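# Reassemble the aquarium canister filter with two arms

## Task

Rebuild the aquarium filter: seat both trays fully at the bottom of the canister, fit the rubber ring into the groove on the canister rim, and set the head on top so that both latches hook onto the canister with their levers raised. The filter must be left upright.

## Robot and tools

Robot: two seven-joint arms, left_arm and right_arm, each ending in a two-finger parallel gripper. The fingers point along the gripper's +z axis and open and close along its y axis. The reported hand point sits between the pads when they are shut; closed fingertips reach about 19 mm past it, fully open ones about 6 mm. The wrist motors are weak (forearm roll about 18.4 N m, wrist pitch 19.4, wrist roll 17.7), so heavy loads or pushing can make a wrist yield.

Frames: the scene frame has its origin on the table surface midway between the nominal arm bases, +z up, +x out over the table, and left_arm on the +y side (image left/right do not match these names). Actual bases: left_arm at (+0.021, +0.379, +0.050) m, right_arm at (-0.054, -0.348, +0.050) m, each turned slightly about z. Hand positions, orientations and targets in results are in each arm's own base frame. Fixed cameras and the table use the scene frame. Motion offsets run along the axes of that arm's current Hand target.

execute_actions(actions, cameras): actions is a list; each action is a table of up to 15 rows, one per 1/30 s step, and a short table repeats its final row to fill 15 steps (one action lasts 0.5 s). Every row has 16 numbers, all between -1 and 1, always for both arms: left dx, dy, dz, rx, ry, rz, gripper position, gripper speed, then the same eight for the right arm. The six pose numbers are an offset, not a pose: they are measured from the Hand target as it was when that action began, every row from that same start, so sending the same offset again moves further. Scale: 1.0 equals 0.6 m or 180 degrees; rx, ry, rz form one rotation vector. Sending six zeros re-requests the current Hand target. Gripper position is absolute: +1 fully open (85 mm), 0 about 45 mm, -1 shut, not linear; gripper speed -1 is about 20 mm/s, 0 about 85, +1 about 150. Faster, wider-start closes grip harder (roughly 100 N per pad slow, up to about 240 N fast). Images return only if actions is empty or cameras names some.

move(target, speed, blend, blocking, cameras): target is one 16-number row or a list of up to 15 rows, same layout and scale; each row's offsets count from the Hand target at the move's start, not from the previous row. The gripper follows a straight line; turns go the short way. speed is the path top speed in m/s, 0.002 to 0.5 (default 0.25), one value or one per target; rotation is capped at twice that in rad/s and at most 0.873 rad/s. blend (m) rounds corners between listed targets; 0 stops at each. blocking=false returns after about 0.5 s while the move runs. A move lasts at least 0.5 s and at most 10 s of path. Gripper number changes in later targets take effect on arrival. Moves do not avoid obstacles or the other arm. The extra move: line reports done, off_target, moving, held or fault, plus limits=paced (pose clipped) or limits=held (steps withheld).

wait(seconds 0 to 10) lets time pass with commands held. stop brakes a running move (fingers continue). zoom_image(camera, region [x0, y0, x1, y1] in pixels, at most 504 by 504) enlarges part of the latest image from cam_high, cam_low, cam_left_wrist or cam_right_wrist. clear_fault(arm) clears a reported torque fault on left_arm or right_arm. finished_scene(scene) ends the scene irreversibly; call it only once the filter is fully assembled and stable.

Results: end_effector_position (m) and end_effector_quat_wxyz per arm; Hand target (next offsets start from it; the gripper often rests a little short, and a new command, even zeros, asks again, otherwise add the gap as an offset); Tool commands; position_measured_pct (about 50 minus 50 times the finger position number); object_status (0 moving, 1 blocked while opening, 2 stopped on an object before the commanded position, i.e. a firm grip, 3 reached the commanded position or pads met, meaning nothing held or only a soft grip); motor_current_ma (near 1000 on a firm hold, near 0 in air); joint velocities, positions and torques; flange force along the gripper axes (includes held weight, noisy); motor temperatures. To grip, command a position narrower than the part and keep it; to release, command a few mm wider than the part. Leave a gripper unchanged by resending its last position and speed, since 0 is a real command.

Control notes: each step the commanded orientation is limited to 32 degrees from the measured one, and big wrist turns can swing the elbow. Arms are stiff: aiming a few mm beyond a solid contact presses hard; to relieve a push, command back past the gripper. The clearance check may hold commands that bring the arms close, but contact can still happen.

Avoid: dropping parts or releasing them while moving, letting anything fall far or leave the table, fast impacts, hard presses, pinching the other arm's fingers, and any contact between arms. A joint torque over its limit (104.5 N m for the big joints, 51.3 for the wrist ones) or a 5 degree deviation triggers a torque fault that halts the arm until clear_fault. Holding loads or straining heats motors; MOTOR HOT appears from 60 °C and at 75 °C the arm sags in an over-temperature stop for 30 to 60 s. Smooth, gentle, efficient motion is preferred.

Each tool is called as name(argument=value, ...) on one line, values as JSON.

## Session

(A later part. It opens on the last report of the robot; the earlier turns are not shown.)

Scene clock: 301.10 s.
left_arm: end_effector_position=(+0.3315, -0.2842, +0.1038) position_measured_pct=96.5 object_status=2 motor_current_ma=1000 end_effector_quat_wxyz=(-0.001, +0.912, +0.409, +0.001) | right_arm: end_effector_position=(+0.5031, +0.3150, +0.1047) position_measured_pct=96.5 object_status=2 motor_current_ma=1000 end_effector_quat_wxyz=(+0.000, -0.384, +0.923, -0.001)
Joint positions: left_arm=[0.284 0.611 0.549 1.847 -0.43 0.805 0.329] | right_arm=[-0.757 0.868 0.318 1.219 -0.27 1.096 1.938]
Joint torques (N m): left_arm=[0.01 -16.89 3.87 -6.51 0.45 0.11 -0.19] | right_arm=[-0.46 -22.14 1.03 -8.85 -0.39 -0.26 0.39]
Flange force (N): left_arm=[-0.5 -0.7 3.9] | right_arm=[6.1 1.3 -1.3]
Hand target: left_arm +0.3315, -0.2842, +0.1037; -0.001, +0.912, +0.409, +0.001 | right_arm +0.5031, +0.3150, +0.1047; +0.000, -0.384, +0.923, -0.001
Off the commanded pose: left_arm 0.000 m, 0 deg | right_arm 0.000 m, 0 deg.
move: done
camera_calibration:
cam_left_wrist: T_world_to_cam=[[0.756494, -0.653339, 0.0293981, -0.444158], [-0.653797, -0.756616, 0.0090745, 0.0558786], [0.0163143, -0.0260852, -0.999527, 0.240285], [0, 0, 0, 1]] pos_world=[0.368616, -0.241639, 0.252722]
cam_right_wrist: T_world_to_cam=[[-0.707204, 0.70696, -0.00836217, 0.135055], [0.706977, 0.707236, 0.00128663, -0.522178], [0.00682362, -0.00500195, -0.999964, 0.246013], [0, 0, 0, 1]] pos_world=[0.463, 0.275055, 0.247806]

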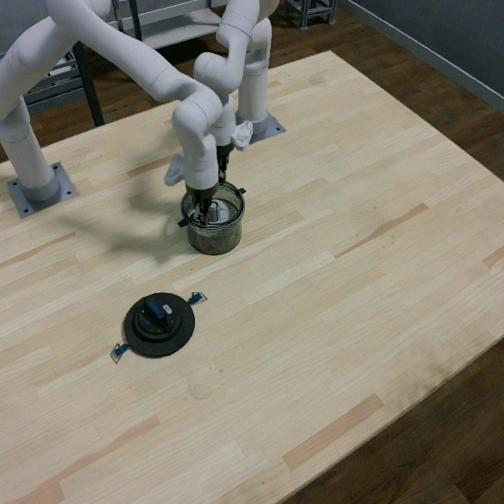

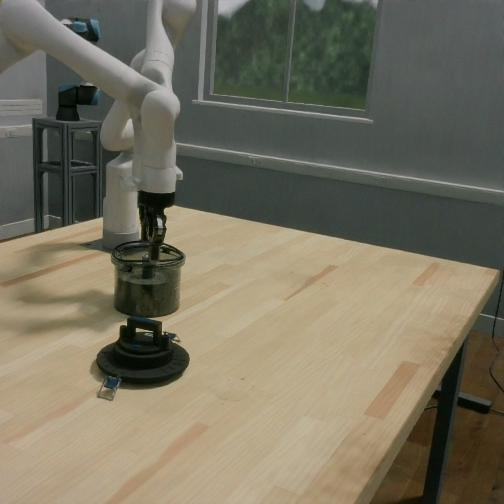

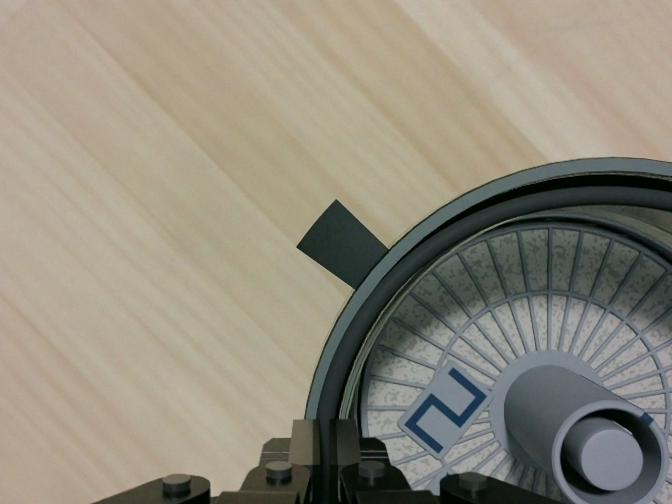

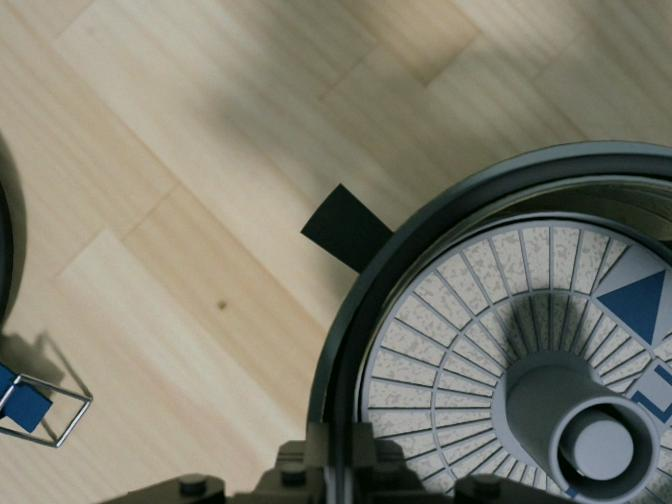

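move(target=[0.0025,0,0.005,0,0,0,-0.95,-1,-0.0025,-0.0008,0.005,0,0,0,-0.95,-1], speed=0.02, cameras=["all"])

zoom_image(camera="cam_low", region=[105, 220, 195, 280])

zoom_image(camera="cam_left_wrist", region=[270, 130, 672, 450])

zoom_image(camera="cam_right_wrist", region=[270, 130, 672, 450])

Scene clock: 302.67 s.
left_arm: end_effector_position=(+0.3325, -0.2831, +0.1007) position_measured_pct=96.5 object_status=2 motor_current_ma=1000 end_effector_quat_wxyz=(-0.001, +0.912, +0.409, +0.001) | right_arm: end_effector_position=(+0.5045, +0.3157, +0.1017) position_measured_pct=96.5 object_status=2 motor_current_ma=1000 end_effector_quat_wxyz=(+0.000, -0.384, +0.923, -0.001)
Joint positions: left_arm=[0.283 0.616 0.545 1.85 -0.435 0.797 0.329] | right_arm=[-0.756 0.875 0.317 1.215 -0.272 1.093 1.939]
Joint torques (N m): left_arm=[0.1 -16.66 3.93 -6.4 0.31 0.08 -0.24] | right_arm=[-0.39 -22.57 1.06 -8.95 -0.38 -0.05 0.42]
Flange force (N): left_arm=[-0.4 -1.1 3.2] | right_arm=[6.4 1.6 -0.3]
Hand target: left_arm +0.3325, -0.2831, +0.1007; -0.001, +0.912, +0.409, +0.001 | right_arm +0.5045, +0.3157, +0.1017; +0.000, -0.384, +0.923, -0.001
Off the commanded pose: left_arm 0.000 m, 0 deg | right_arm 0.000 m, 0 deg.
move: done
camera_calibration:
cam_left_wrist: T_world_to_cam=[[0.756494, -0.653339, 0.0293981, -0.444107], [-0.653797, -0.756616, 0.0090745, 0.0573919], [0.0163143, -0.0260852, -0.999527, 0.237299], [0, 0, 0, 1]] pos_world=[0.369616, -0.240539, 0.249722]
cam_right_wrist: T_world_to_cam=[[-0.707204, 0.70696, -0.00836217, 0.135525], [0.706977, 0.707236, 0.00128663, -0.523659], [0.00682362, -0.00500195, -0.999964, 0.243007], [0, 0, 0, 1]] pos_world=[0.4644, 0.275755, 0.244806]

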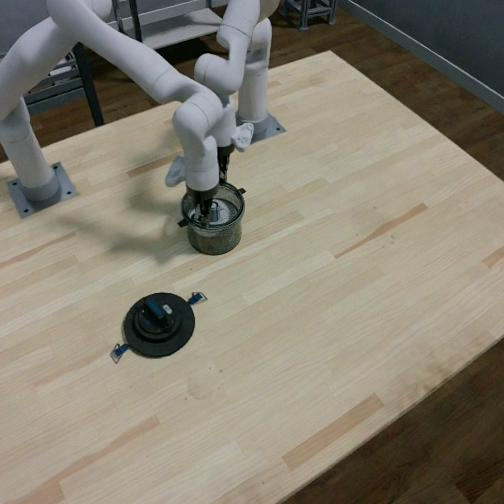

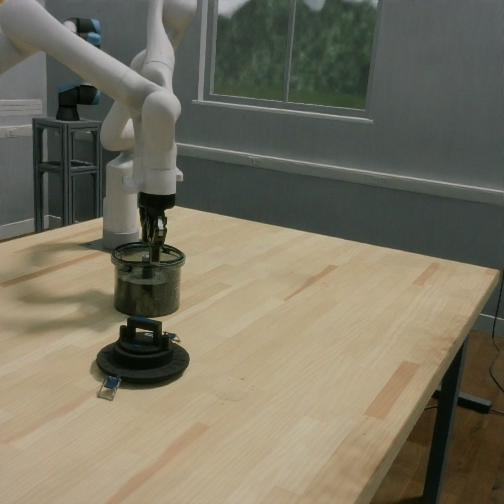

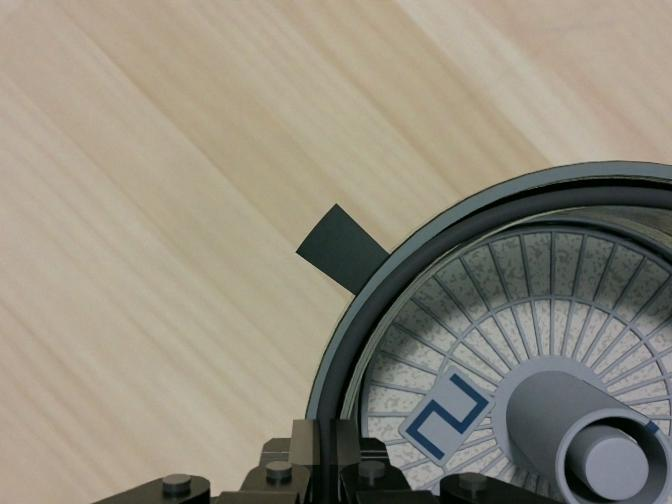

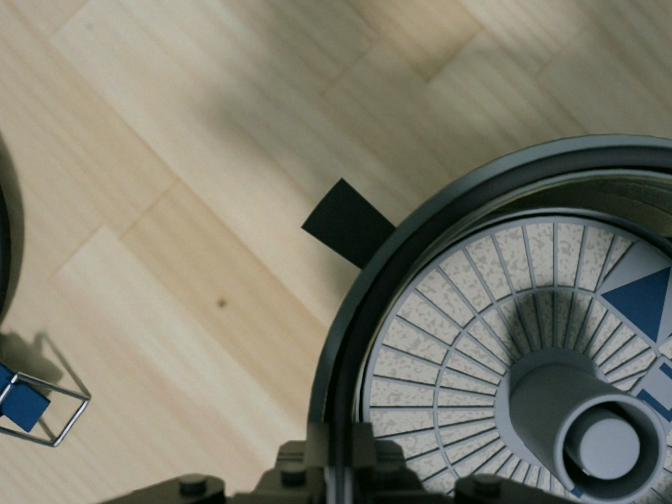

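Scaled by 5.600.

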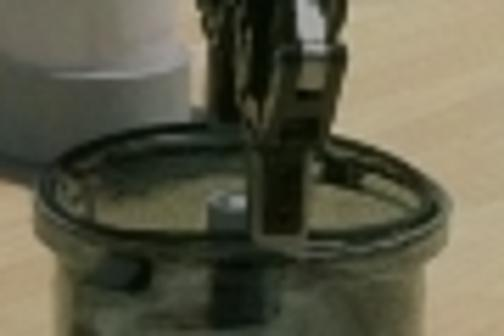

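Scaled by 1.254.

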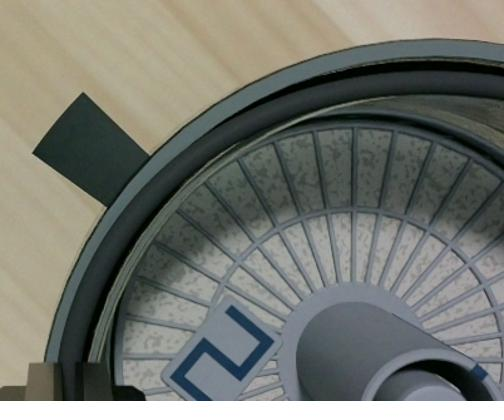

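Scaled by 1.254.

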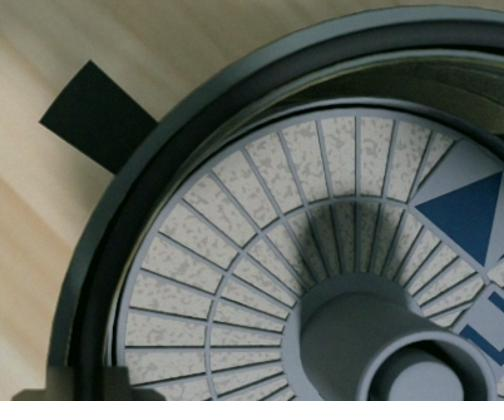

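move(target=[0,0,0.003,0,0,0,-0.95,-1,0,0,0.003,0,0,0,-0.95,-1], speed=0.02, cameras=[])

move(target=[0,0,0.0025,0,0,0,-0.95,-1,0,0,0.0025,0,0,0,-0.95,-1], speed=0.02, cameras=["cam_low","cam_left_wrist","cam_right_wrist"])

zoom_image(camera="cam_low", region=[105, 220, 195, 280])

zoom_image(camera="cam_left_wrist", region=[290, 290, 490, 450])

zoom_image(camera="cam_right_wrist", region=[290, 290, 490, 450])

Scene clock: 305.30 s.
left_arm: end_effector_position=(+0.3325, -0.2831, +0.0989) position_measured_pct=96.5 object_status=2 motor_current_ma=1000 end_effector_quat_wxyz=(-0.001, +0.912, +0.409, +0.001) | right_arm: end_effector_position=(+0.5045, +0.3157, +0.0999) position_measured_pct=96.5 object_status=2 motor_current_ma=1000 end_effector_quat_wxyz=(+0.000, -0.384, +0.923, -0.001)
Joint positions: left_arm=[0.285 0.619 0.543 1.851 -0.437 0.793 0.331] | right_arm=[-0.756 0.877 0.316 1.216 -0.272 1.089 1.939]
Joint torques (N m): left_arm=[0.12 -17.02 3.84 -6.63 0.27 0.24 -0.16] | right_arm=[-0.44 -22.14 1.04 -8.85 -0.4 -0.02 0.4]
Flange force (N): left_arm=[-0.2 -1.8 4.2] | right_arm=[7.0 1.6 -0.9]
Hand target: left_arm +0.3325, -0.2831, +0.0989; -0.001, +0.912, +0.409, +0.001 | right_arm +0.5045, +0.3157, +0.0999; +0.000, -0.384, +0.923, -0.001
Off the commanded pose: left_arm 0.000 m, 0 deg | right_arm 0.000 m, 0 deg.
move: done
No camera images: "cameras" was empty.

Scene clock: 306.00 s.
left_arm: end_effector_position=(+0.3325, -0.2831, +0.0974) position_measured_pct=96.5 object_status=2 motor_current_ma=1000 end_effector_quat_wxyz=(-0.001, +0.912, +0.409, +0.001) | right_arm: end_effector_position=(+0.5045, +0.3157, +0.0984) position_measured_pct=96.5 object_status=2 motor_current_ma=1000 end_effector_quat_wxyz=(+0.000, -0.384, +0.923, -0.001)
Joint positions: left_arm=[0.286 0.622 0.541 1.853 -0.439 0.789 0.332] | right_arm=[-0.755 0.879 0.316 1.218 -0.273 1.086 1.94]
Joint torques (N m): left_arm=[-0.04 -16.85 3.75 -6.54 0.27 0.25 -0.19] | right_arm=[-0.43 -21.87 0.97 -8.75 -0.39 -0.12 0.4]
Flange force (N): left_arm=[-0.6 -1.8 3.9] | right_arm=[7.0 1.6 -1.6]
Hand target: left_arm +0.3325, -0.2831, +0.0974; -0.001, +0.912, +0.409, +0.001 | right_arm +0.5045, +0.3157, +0.0984; +0.000, -0.384, +0.923, -0.001
Off the commanded pose: left_arm 0.000 m, 0 deg | right_arm 0.000 m, 0 deg.
move: done
camera_calibration:
cam_left_wrist: T_world_to_cam=[[0.756494, -0.653337, 0.0294634, -0.444025], [-0.653797, -0.756614, 0.00915013, 0.0574039], [0.0163143, -0.0261851, -0.999524, 0.233976], [0, 0, 0, 1]] pos_world=[0.369616, -0.240539, 0.246422]
cam_right_wrist: T_world_to_cam=[[-0.707203, 0.706961, -0.00843286, 0.135514], [0.706978, 0.707235, 0.00121591, -0.523638], [0.00682362, -0.00510195, -0.999964, 0.239735], [0, 0, 0, 1]] pos_world=[0.4644, 0.275755, 0.241506]
Images, in order (width x height): cam_low 504x504, cam_left_wrist 672x504, cam_right_wrist 672x504.

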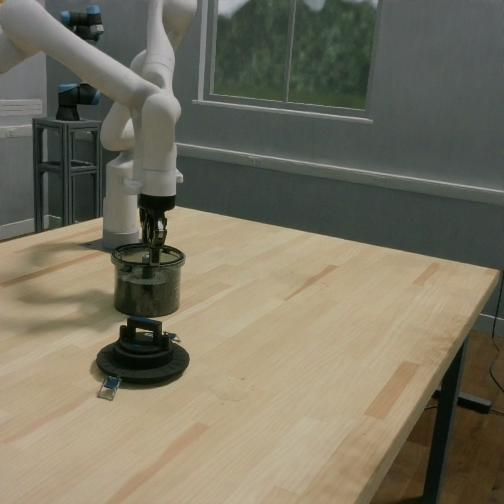

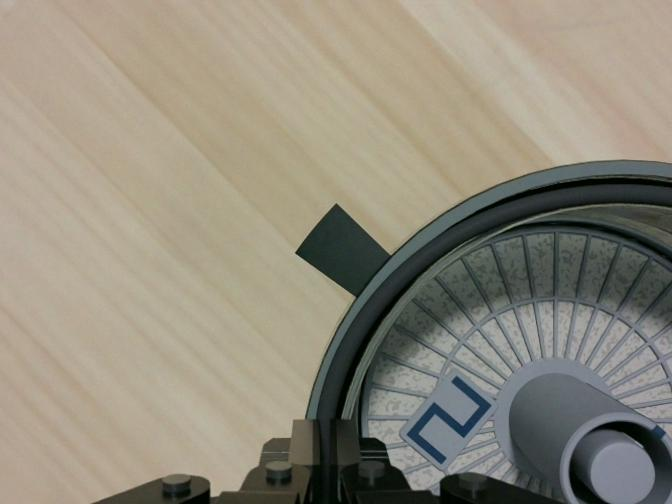

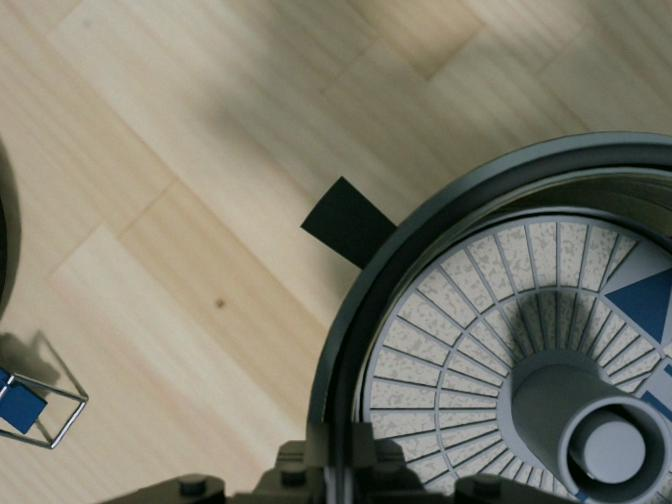

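Scaled by 5.600.

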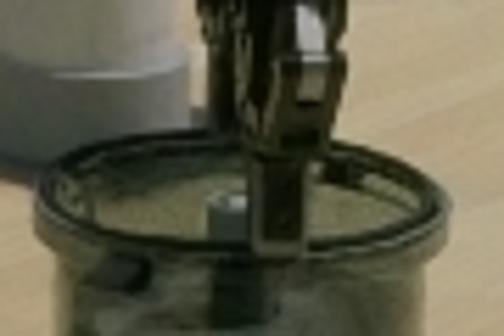

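Scaled by 2.520.

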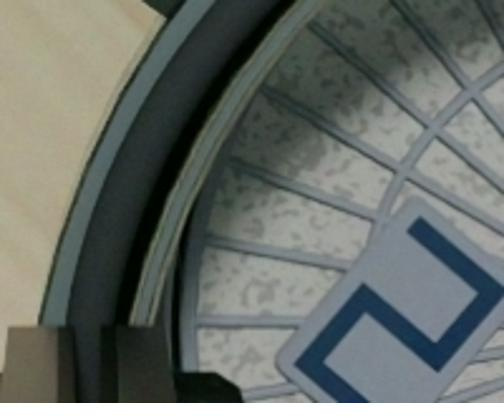

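Scaled by 2.520.

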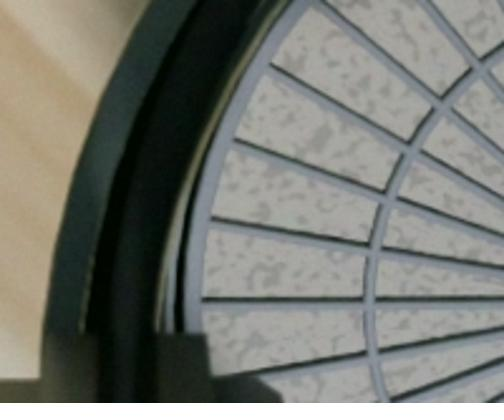

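move(target=[0,0.0013,0.0025,0,0,0,-0.95,-1,0,0,0.0025,0,0,0,-0.95,-1], speed=0.02, cameras=[])

move(target=[0,0,0.0025,0,0,0,-0.95,-1,0,0,0.0025,0,0,0,-0.95,-1], speed=0.02, cameras=["cam_low","cam_left_wrist","cam_right_wrist"])

zoom_image(camera="cam_low", region=[105, 220, 195, 280])

zoom_image(camera="cam_left_wrist", region=[290, 290, 490, 450])

zoom_image(camera="cam_right_wrist", region=[290, 290, 490, 450])

Scene clock: 307.47 s.
left_arm: end_effector_position=(+0.3330, -0.2836, +0.0959) position_measured_pct=96.5 object_status=2 motor_current_ma=1000 end_effector_quat_wxyz=(-0.001, +0.912, +0.409, +0.001) | right_arm: end_effector_position=(+0.5046, +0.3156, +0.0969) position_measured_pct=96.5 object_status=2 motor_current_ma=1000 end_effector_quat_wxyz=(+0.000, -0.384, +0.923, -0.001)
Joint positions: left_arm=[0.288 0.626 0.539 1.852 -0.441 0.786 0.334] | right_arm=[-0.755 0.881 0.315 1.219 -0.273 1.083 1.94]
Joint torques (N m): left_arm=[-0.02 -16.22 3.78 -6.44 0.21 -0.04 -0.3] | right_arm=[-1.18 -11.94 -1.14 -5.43 -0.9 -1.01 0.39]
Flange force (N): left_arm=[-0.8 -2.3 1.9] | right_arm=[10.5 1.1 -19.7]
Hand target: left_arm +0.3330, -0.2836, +0.0959; -0.001, +0.912, +0.409, +0.001 | right_arm +0.5046, +0.3157, +0.0969; +0.000, -0.384, +0.923, -0.001
Off the commanded pose: left_arm 0.000 m, 0 deg | right_arm 0.000 m, 0 deg.
move: done
No camera images: "cameras" was empty.

Scene clock: 308.17 s.
left_arm: end_effector_position=(+0.3331, -0.2837, +0.0945) position_measured_pct=96.5 object_status=2 motor_current_ma=1000 end_effector_quat_wxyz=(-0.001, +0.912, +0.409, +0.001) | right_arm: end_effector_position=(+0.5046, +0.3157, +0.0955) position_measured_pct=96.5 object_status=2 motor_current_ma=1000 end_effector_quat_wxyz=(+0.000, -0.384, +0.923, +0.000)
Joint positions: left_arm=[0.289 0.628 0.537 1.853 -0.443 0.782 0.336] | right_arm=[-0.755 0.883 0.315 1.221 -0.274 1.08 1.94]
Joint torques (N m): left_arm=[-0.29 0.04 -0.28 -2.74 -0.72 -3.08 -0.33] | right_arm=[-1.94 4.09 -4.06 -0.57 -1.65 -2.85 0.4]
Flange force (N): left_arm=[-1.7 -11.9 -43.7] | right_arm=[17.4 1.4 -49.2]
Hand target: left_arm +0.3330, -0.2836, +0.0944; -0.001, +0.912, +0.409, +0.001 | right_arm +0.5045, +0.3157, +0.0954; +0.000, -0.384, +0.923, -0.001
Off the commanded pose: left_arm 0.000 m, 0 deg | right_arm 0.000 m, 0 deg.
move: done
camera_calibration:
cam_left_wrist: T_world_to_cam=[[0.756493, -0.653335, 0.029539, -0.444803], [-0.653796, -0.756616, 0.00908478, 0.0573838], [0.0164143, -0.0261851, -0.999522, 0.231014], [0, 0, 0, 1]] pos_world=[0.370216, -0.241139, 0.243522]
cam_right_wrist: T_world_to_cam=[[-0.707201, 0.706962, -0.00850357, 0.135505], [0.706978, 0.707234, 0.00142804, -0.523827], [0.00702358, -0.00500192, -0.999963, 0.236714], [0, 0, 0, 1]] pos_world=[0.464501, 0.275855, 0.238606]
Images, in order (width x height): cam_low 504x504, cam_left_wrist 672x504, cam_right_wrist 672x504.

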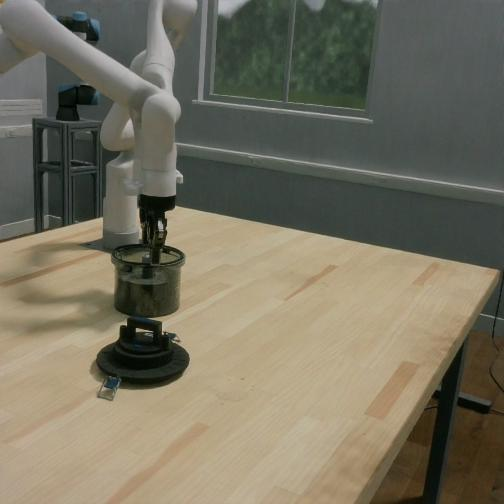

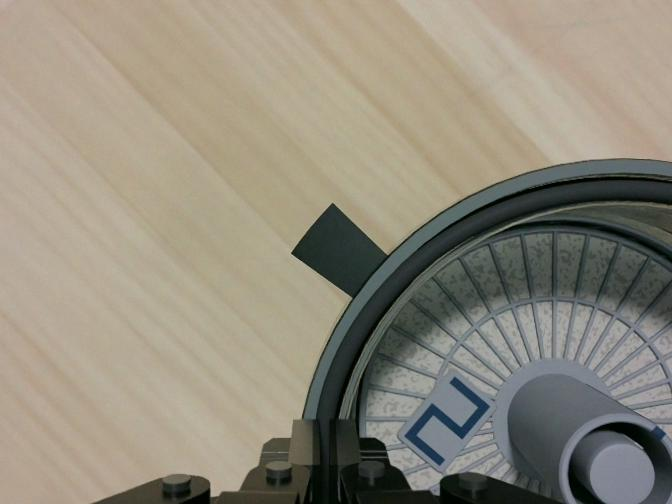

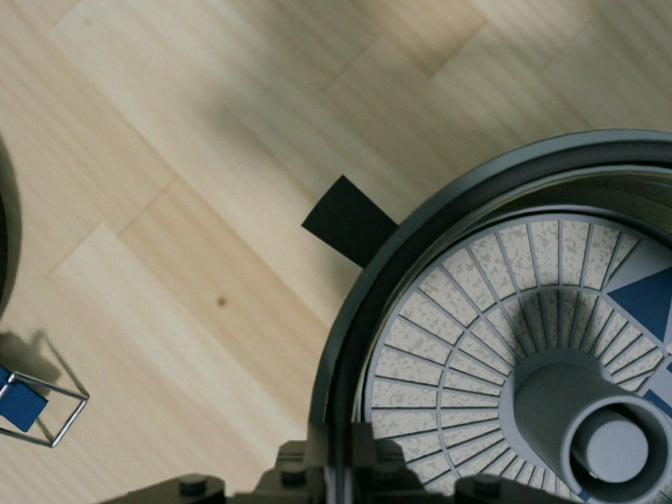

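Scaled by 5.600.

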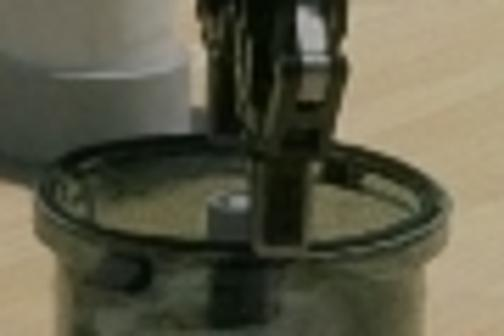

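Scaled by 2.520.

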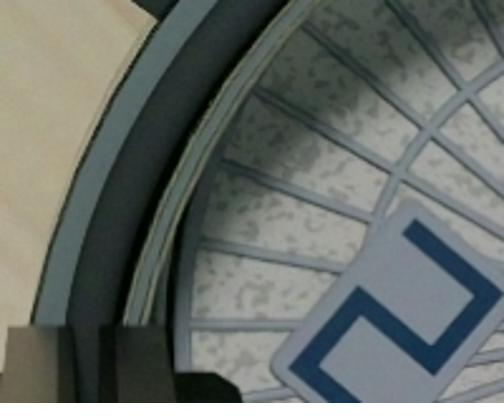

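Scaled by 2.520.

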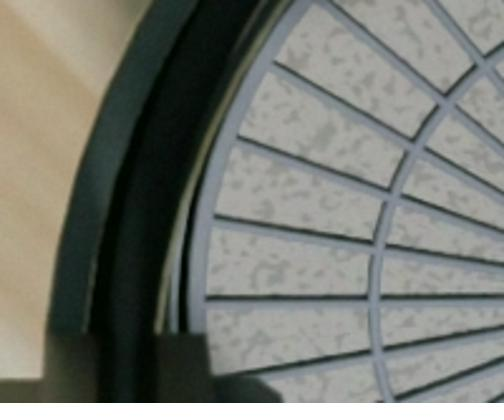

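move(target=[0,0,-0.0028,0,0,0,-0.95,-1,0,0,-0.0037,0,0,0,-0.95,-1], speed=0.02, cameras=[])

Scene clock: 309.17 s.
left_arm: end_effector_position=(+0.3330, -0.2836, +0.0960) position_measured_pct=96.5 object_status=2 motor_current_ma=1000 end_effector_quat_wxyz=(-0.001, +0.912, +0.409, +0.000) | right_arm: end_effector_position=(+0.5045, +0.3156, +0.0974) position_measured_pct=96.5 object_status=2 motor_current_ma=1000 end_effector_quat_wxyz=(+0.000, -0.384, +0.923, -0.001)
Joint positions: left_arm=[0.288 0.626 0.539 1.852 -0.441 0.787 0.334] | right_arm=[-0.755 0.88 0.316 1.219 -0.273 1.084 1.94]
Joint torques (N m): left_arm=[-0.3 -15.63 3.2 -6.3 0.01 -0.01 -0.16] | right_arm=[-2.28 -15.06 -1.72 -6.02 -1.31 -0.23 0.4]
Flange force (N): left_arm=[-1.2 -2.7 -0.1] | right_arm=[8.3 -1.3 -13.8]
Hand target: left_arm +0.3330, -0.2836, +0.0961; -0.001, +0.912, +0.409, +0.001 | right_arm +0.5045, +0.3157, +0.0976; +0.000, -0.384, +0.923, -0.001
Off the commanded pose: left_arm 0.000 m, 0 deg | right_arm 0.000 m, 0 deg.
move: done
No camera images: "cameras" was empty.

move(target=[0,0,0,0,0,0,-0.95,-1,0,0,-0.0012,0,0,0,-0.95,-1], speed=0.02, cameras=[])

move(target=[0,0,0,0,0,0,-0.65,-1,0,0,0,0,0,0,-0.65,-1], speed=0.02, cameras=["cam_low","cam_left_wrist","cam_right_wrist"])

zoom_image(camera="cam_low", region=[105, 220, 195, 280])

zoom_image(camera="cam_left_wrist", region=[290, 290, 490, 450])

zoom_image(camera="cam_right_wrist", region=[290, 290, 490, 450])

Scene clock: 310.53 s.
left_arm: end_effector_position=(+0.3330, -0.2836, +0.0961) position_measured_pct=96.5 object_status=2 motor_current_ma=1000 end_effector_quat_wxyz=(-0.001, +0.912, +0.409, +0.001) | right_arm: end_effector_position=(+0.5045, +0.3157, +0.0983) position_measured_pct=96.5 object_status=2 motor_current_ma=1000 end_effector_quat_wxyz=(+0.000, -0.384, +0.923, -0.001)
Joint positions: left_arm=[0.288 0.625 0.539 1.851 -0.441 0.787 0.334] | right_arm=[-0.755 0.879 0.316 1.218 -0.273 1.086 1.939]
Joint torques (N m): left_arm=[-0.01 -16.9 3.8 -6.46 0.2 0.12 -0.21] | right_arm=[-1.6 -20.95 -0.15 -8.63 -0.94 -0.23 0.4]
Flange force (N): left_arm=[-0.6 -1.5 3.4] | right_arm=[7.9 -0.2 -3.5]
Hand target: left_arm +0.3330, -0.2836, +0.0961; -0.001, +0.912, +0.409, +0.001 | right_arm +0.5045, +0.3157, +0.0983; +0.000, -0.384, +0.923, -0.001
Off the commanded pose: left_arm 0.000 m, 0 deg | right_arm 0.000 m, 0 deg.
move: done
No camera images: "cameras" was empty.

Scene clock: 311.43 s.
left_arm: end_effector_position=(+0.3330, -0.2836, +0.0961) position_measured_pct=82.3 object_status=0 motor_current_ma=0 end_effector_quat_wxyz=(-0.001, +0.912, +0.409, +0.001) | right_arm: end_effector_position=(+0.5045, +0.3157, +0.0983) position_measured_pct=82.3 object_status=0 motor_current_ma=0 end_effector_quat_wxyz=(+0.000, -0.384, +0.923, -0.001)
Joint positions: left_arm=[0.288 0.625 0.539 1.851 -0.441 0.787 0.334] | right_arm=[-0.755 0.879 0.316 1.218 -0.273 1.086 1.939]
Joint torques (N m): left_arm=[-0.02 -17.02 3.82 -6.43 0.23 0.1 -0.23] | right_arm=[-0.41 -22.19 1.02 -8.87 -0.38 -0.04 0.4]
Flange force (N): left_arm=[-0.6 -1.1 3.6] | right_arm=[7.1 1.7 -0.9]
Hand target: left_arm +0.3330, -0.2836, +0.0961; -0.001, +0.912, +0.409, +0.001 | right_arm +0.5045, +0.3157, +0.0983; +0.000, -0.384, +0.923, -0.001
Off the commanded pose: left_arm 0.000 m, 0 deg | right_arm 0.000 m, 0 deg.
move: done
camera_calibration:
cam_left_wrist: T_world_to_cam=[[0.756494, -0.653339, 0.0293981, -0.444752], [-0.653797, -0.756616, 0.0090745, 0.0574476], [0.0163143, -0.0260852, -0.999527, 0.232678], [0, 0, 0, 1]] pos_world=[0.370216, -0.241039, 0.245122]
cam_right_wrist: T_world_to_cam=[[-0.707204, 0.70696, -0.00836217, 0.135426], [0.706977, 0.707236, 0.00128663, -0.523726], [0.00682362, -0.00500195, -0.999964, 0.239608], [0, 0, 0, 1]] pos_world=[0.4644, 0.275855, 0.241406]
Images, in order (width x height): cam_low 504x504, cam_left_wrist 672x504, cam_right_wrist 672x504.

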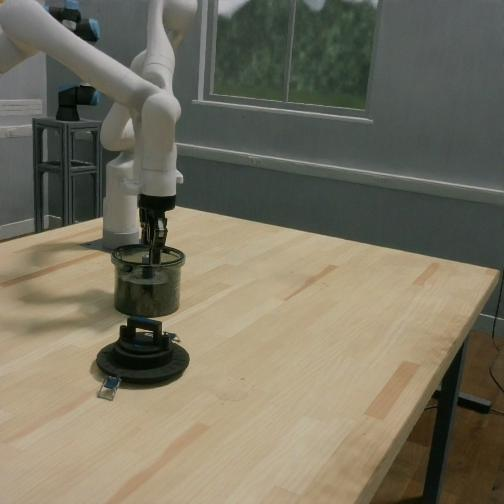

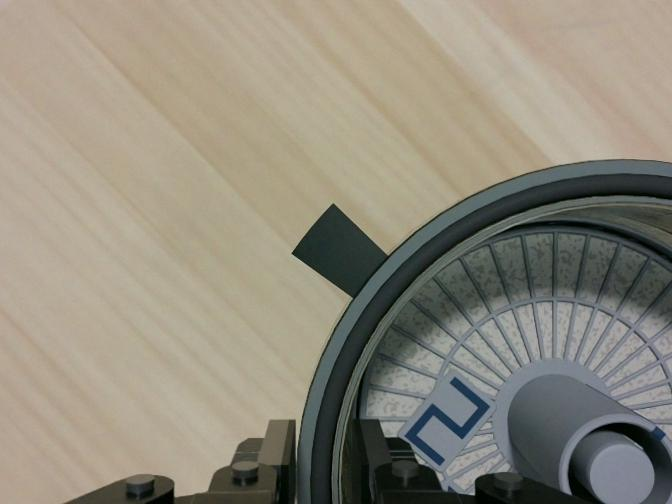

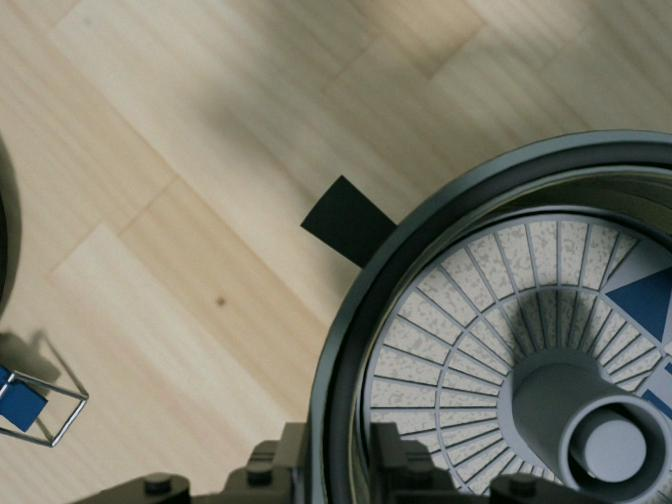

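Scaled by 5.600.

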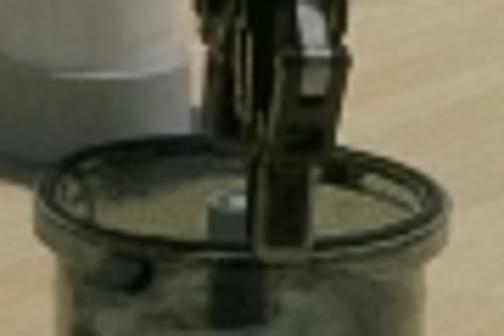

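Scaled by 2.520.

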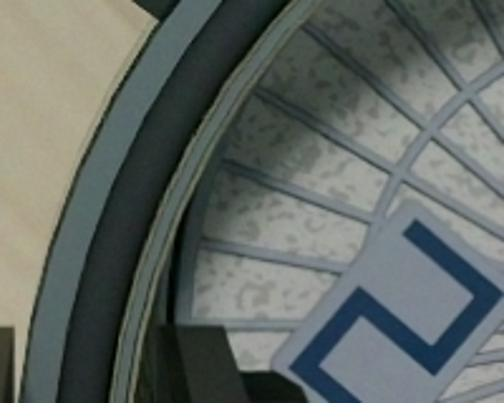

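Scaled by 2.520.

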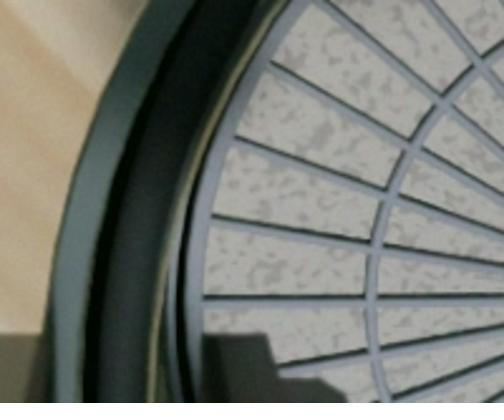

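move(target=[0,0,-0.15,0,0,0,-0.65,-1,0,0,-0.15,0,0,0,-0.65,-1], speed=0.08, cameras=["cam_low","cam_left_wrist","cam_right_wrist"])

zoom_image(camera="cam_low", region=[105, 220, 195, 280])

zoom_image(camera="cam_left_wrist", region=[290, 200, 672, 504])

zoom_image(camera="cam_right_wrist", region=[290, 200, 672, 504])

Scene clock: 313.63 s.
left_arm: end_effector_position=(+0.3330, -0.2838, +0.1860) position_measured_pct=82.3 object_status=3 motor_current_ma=0 end_effector_quat_wxyz=(-0.001, +0.912, +0.409, +0.001) | right_arm: end_effector_position=(+0.5045, +0.3158, +0.1883) position_measured_pct=82.3 object_status=3 motor_current_ma=0 end_effector_quat_wxyz=(+0.000, -0.384, +0.923, -0.001)
Joint positions: left_arm=[0.222 0.485 0.626 1.737 -0.327 1.027 0.238] | right_arm=[-0.758 0.789 0.341 1.092 -0.248 1.299 1.914]
Joint torques (N m): left_arm=[-0.05 -15.52 3.62 -8.24 0.09 0.03 -0.16] | right_arm=[-0.37 -21.74 0.87 -9.64 -0.43 -0.03 0.41]
Flange force (N): left_arm=[-0.5 -1.3 3.1] | right_arm=[8.0 1.9 0.7]
Hand target: left_arm +0.3330, -0.2838, +0.1861; -0.001, +0.912, +0.409, +0.001 | right_arm +0.5045, +0.3158, +0.1883; +0.000, -0.384, +0.923, +0.000
Off the commanded pose: left_arm 0.000 m, 0 deg | right_arm 0.000 m, 0 deg.
move: done
camera_calibration:
cam_left_wrist: T_world_to_cam=[[0.756494, -0.653339, 0.0293981, -0.44745], [-0.653797, -0.756616, 0.0090745, 0.0564151], [0.0163143, -0.0260852, -0.999527, 0.322532], [0, 0, 0, 1]] pos_world=[0.370116, -0.241239, 0.335022]
cam_right_wrist: T_world_to_cam=[[-0.707204, 0.70696, -0.00836217, 0.136178], [0.706977, 0.707236, 0.00128663, -0.523841], [0.00682362, -0.00500195, -0.999964, 0.329605], [0, 0, 0, 1]] pos_world=[0.4644, 0.275855, 0.331406]
Images, in order (width x height): cam_low 504x504, cam_left_wrist 672x504, cam_right_wrist 672x504.

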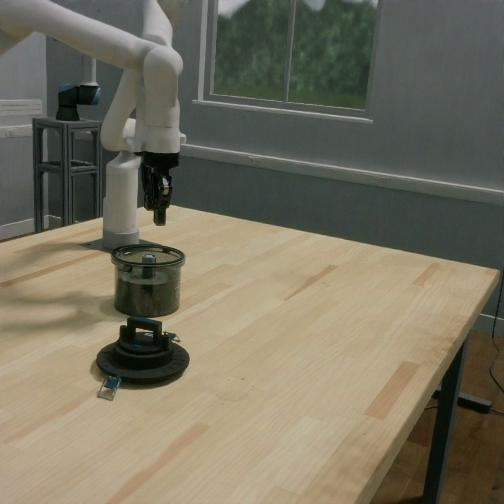

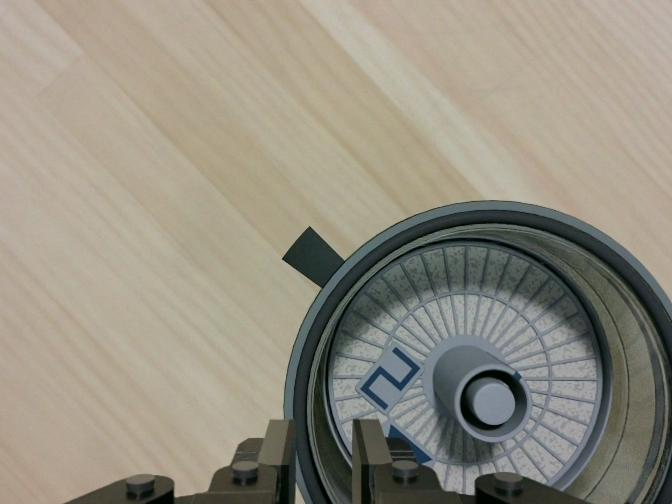

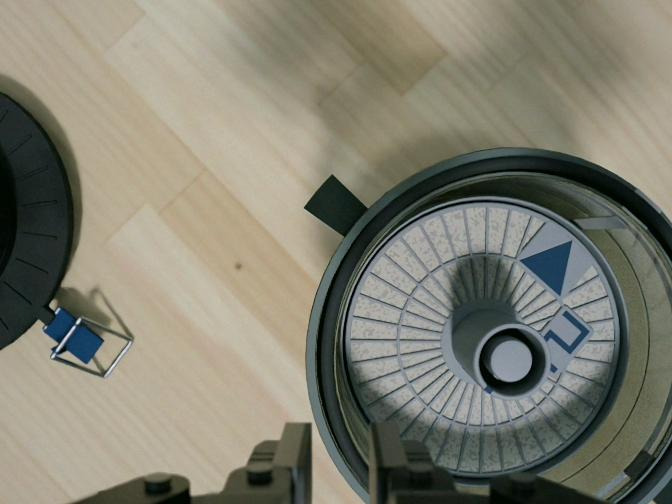

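Scaled by 5.600.

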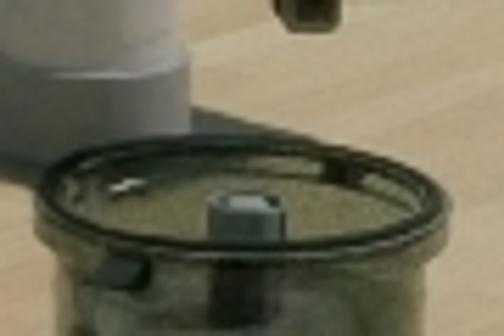

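Scaled by 1.319.

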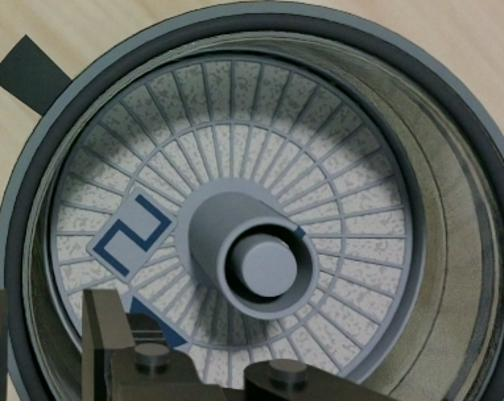

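Scaled by 1.319.

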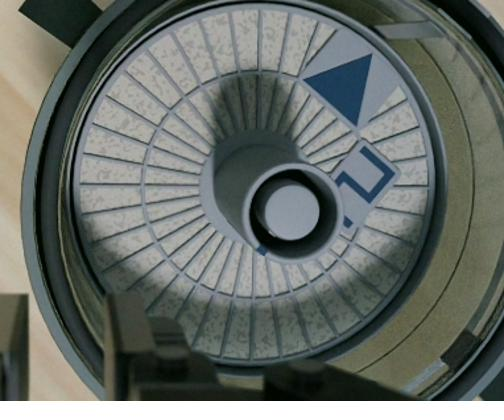

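move(target=[[0.136,-0.308,-0.1,0,0,0,-0.65,-1,0,0,-0.1,0,0,0,-0.65,-1],[0.136,-0.308,-0.1,0,0,0,-0.65,-1,-0.0835,0.1137,-0.133,0,0,0,-0.65,-1]], speed=0.2, blend=0.03, cameras=["cam_right_wrist","cam_high"])

zoom_image(camera="cam_right_wrist", region=[180, 90, 500, 410])

Scene clock: 316.53 s.
left_arm: end_effector_position=(+0.2493, -0.1001, +0.2464) position_measured_pct=82.3 object_status=3 motor_current_ma=0 end_effector_quat_wxyz=(-0.001, +0.912, +0.409, +0.001) | right_arm: end_effector_position=(+0.4914, +0.3995, +0.2680) position_measured_pct=82.3 object_status=3 motor_current_ma=0 end_effector_quat_wxyz=(+0.000, -0.384, +0.923, +0.000)
Joint positions: left_arm=[-0.273 -0.047 0.547 2.098 0.025 1.084 -0.467] | right_arm=[-0.823 0.876 0.345 0.653 -0.262 1.641 1.744]
Joint torques (N m): left_arm=[-0.01 -6.2 0.85 -8.75 0.15 0.03 -0.2] | right_arm=[-0.38 -23.56 0.45 -9.51 -0.4 -0.16 0.37]
Flange force (N): left_arm=[1.1 -1.2 2.3] | right_arm=[8.6 0.9 2.1]
Hand target: left_arm +0.2493, -0.1001, +0.2464; -0.001, +0.912, +0.409, +0.001 | right_arm +0.4914, +0.3995, +0.2680; +0.000, -0.384, +0.923, +0.000
Off the commanded pose: left_arm 0.000 m, 0 deg | right_arm 0.000 m, 0 deg.
move: done
camera_calibration:
cam_right_wrist: T_world_to_cam=[[-0.707203, 0.706961, -0.00836216, 0.068407], [0.706978, 0.707235, 0.00128665, -0.573878], [0.00682362, -0.00500194, -0.999964, 0.40981], [0, 0, 0, 1]] pos_world=[0.4513, 0.359555, 0.411106]
Images, in order (width x height): cam_high 504x504, cam_right_wrist 672x504.

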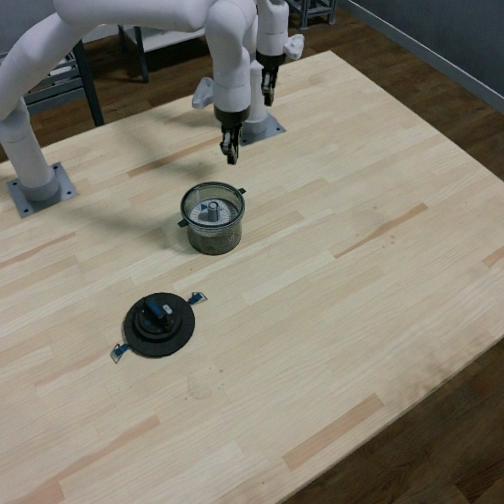

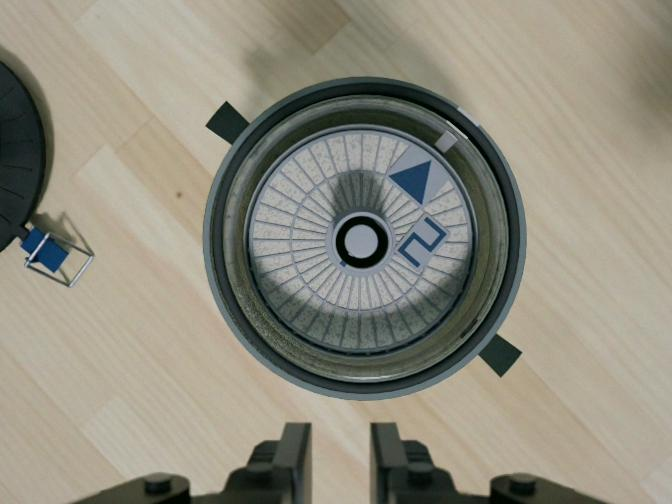

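Scaled by 1.575.

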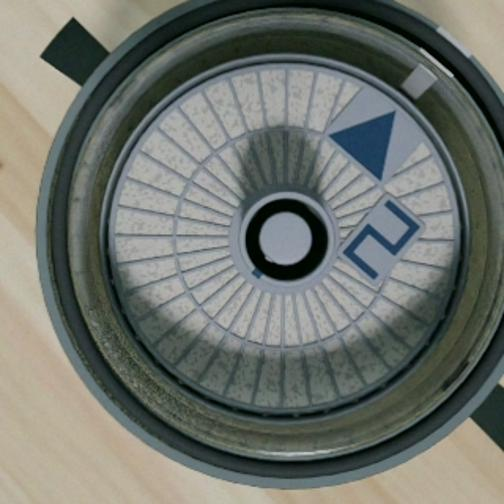

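zoom_image(camera="cam_right_wrist", region=[195, 70, 345, 190])

zoom_image(camera="cam_right_wrist", region=[380, 280, 530, 400])

zoom_image(camera="cam_low", region=[105, 235, 195, 275])

Scaled by 3.360.

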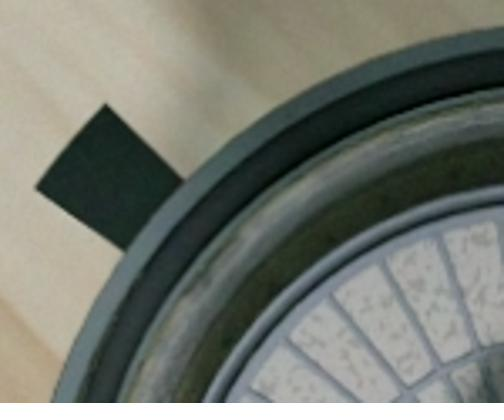

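Scaled by 3.360.

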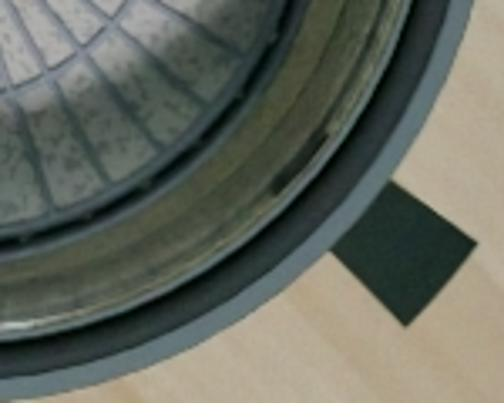

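This scene's latest camera images include none from cam_low. They are from: cam_high, cam_right_wrist. cam_low's image comes with the result of a call that names it in "cameras".

move(target=[0,0,0,0,0,0,-0.65,-1,0.1157,-0.5612,0,0,0,0.2056,-0.3,-0.5], speed=0.25, cameras=["all"])

zoom_image(camera="cam_right_wrist", region=[150, 50, 550, 450])

Scene clock: 320.70 s.
left_arm: end_effector_position=(+0.2493, -0.1001, +0.2464) position_measured_pct=82.3 object_status=3 motor_current_ma=0 end_effector_quat_wxyz=(-0.001, +0.912, +0.409, +0.001) | right_arm: end_effector_position=(+0.6806, +0.1128, +0.2680) position_measured_pct=64.9 object_status=3 motor_current_ma=0 end_effector_quat_wxyz=(+0.025, -0.071, +0.997, +0.002)
Joint positions: left_arm=[-0.273 -0.047 0.547 2.098 0.025 1.084 -0.467] | right_arm=[-0.207 1.152 0.412 0.035 -0.403 1.907 1.523]
Joint torques (N m): left_arm=[-0.03 -6.29 0.77 -8.84 0.14 0.07 -0.22] | right_arm=[-0.37 -26.02 -0.77 -9.21 -0.35 -0.3 0.29]
Flange force (N): left_arm=[0.9 -0.9 2.9] | right_arm=no reading
Hand target: left_arm +0.2493, -0.1001, +0.2464; -0.001, +0.912, +0.409, +0.001 | right_arm +0.6814, +0.1130, +0.2683; +0.000, -0.071, +0.997, -0.001
Off the commanded pose: left_arm 0.000 m, 0 deg | right_arm 0.001 m, 3 deg.
elbow stopped short (right arm): the move would have taken joint 4 (elbow) straighter than the controller allows.
move: off_target (right_arm)
camera_calibration:
cam_left_wrist: T_world_to_cam=[[0.756494, -0.653339, 0.0293981, -0.265889], [-0.653797, -0.756616, 0.0090745, 0.140135], [0.0163143, -0.0260852, -0.999527, 0.389061], [0, 0, 0, 1]] pos_world=[0.286416, -0.057539, 0.395422]
cam_right_wrist: T_world_to_cam=[[-0.138981, 0.990268, -0.00738287, -0.0141275], [0.988876, 0.139176, 0.0524868, -0.646378], [0.0530035, -0.0000060998, -0.998594, 0.374684], [0, 0, 0, 1]] pos_world=[0.617364, 0.103953, 0.407979]

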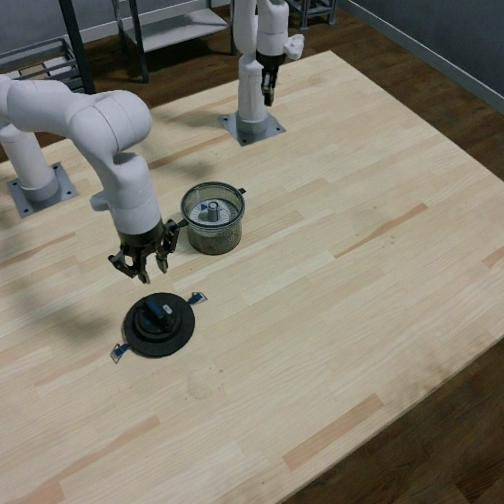

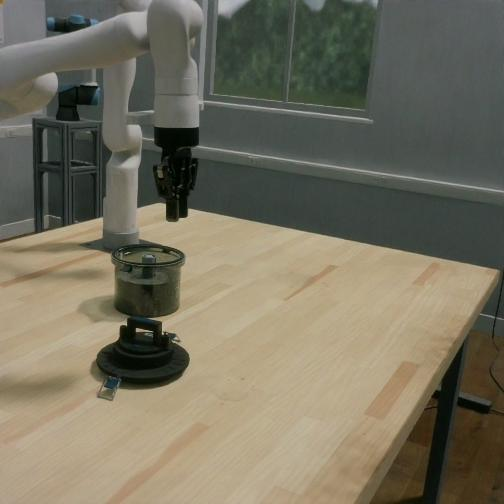

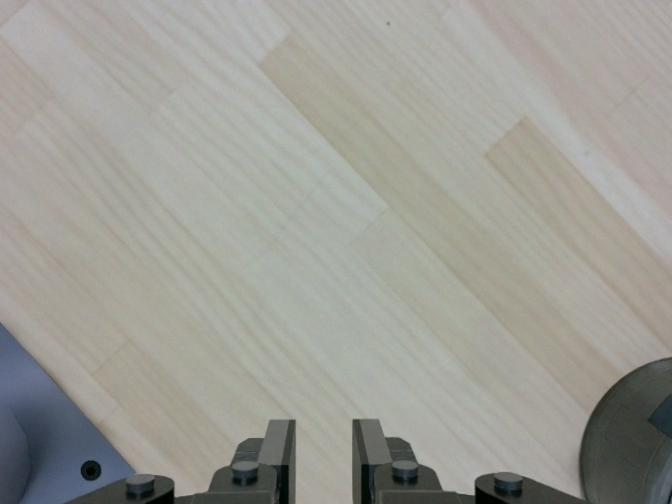

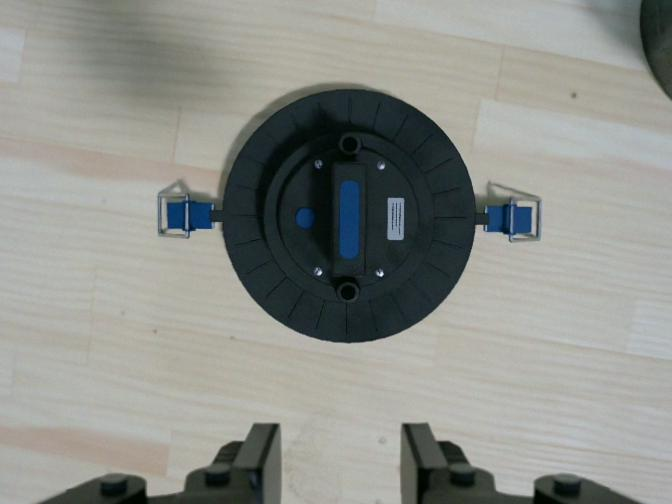

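Scaled by 1.260.

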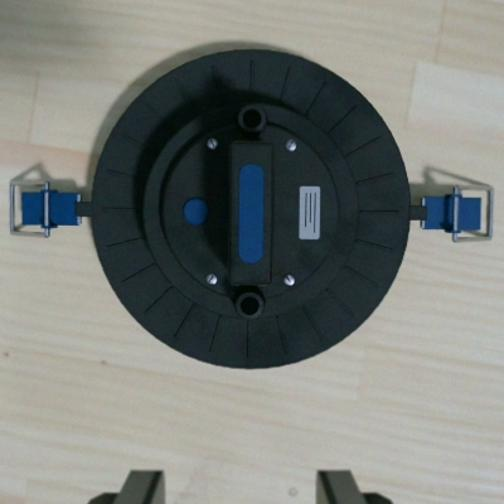

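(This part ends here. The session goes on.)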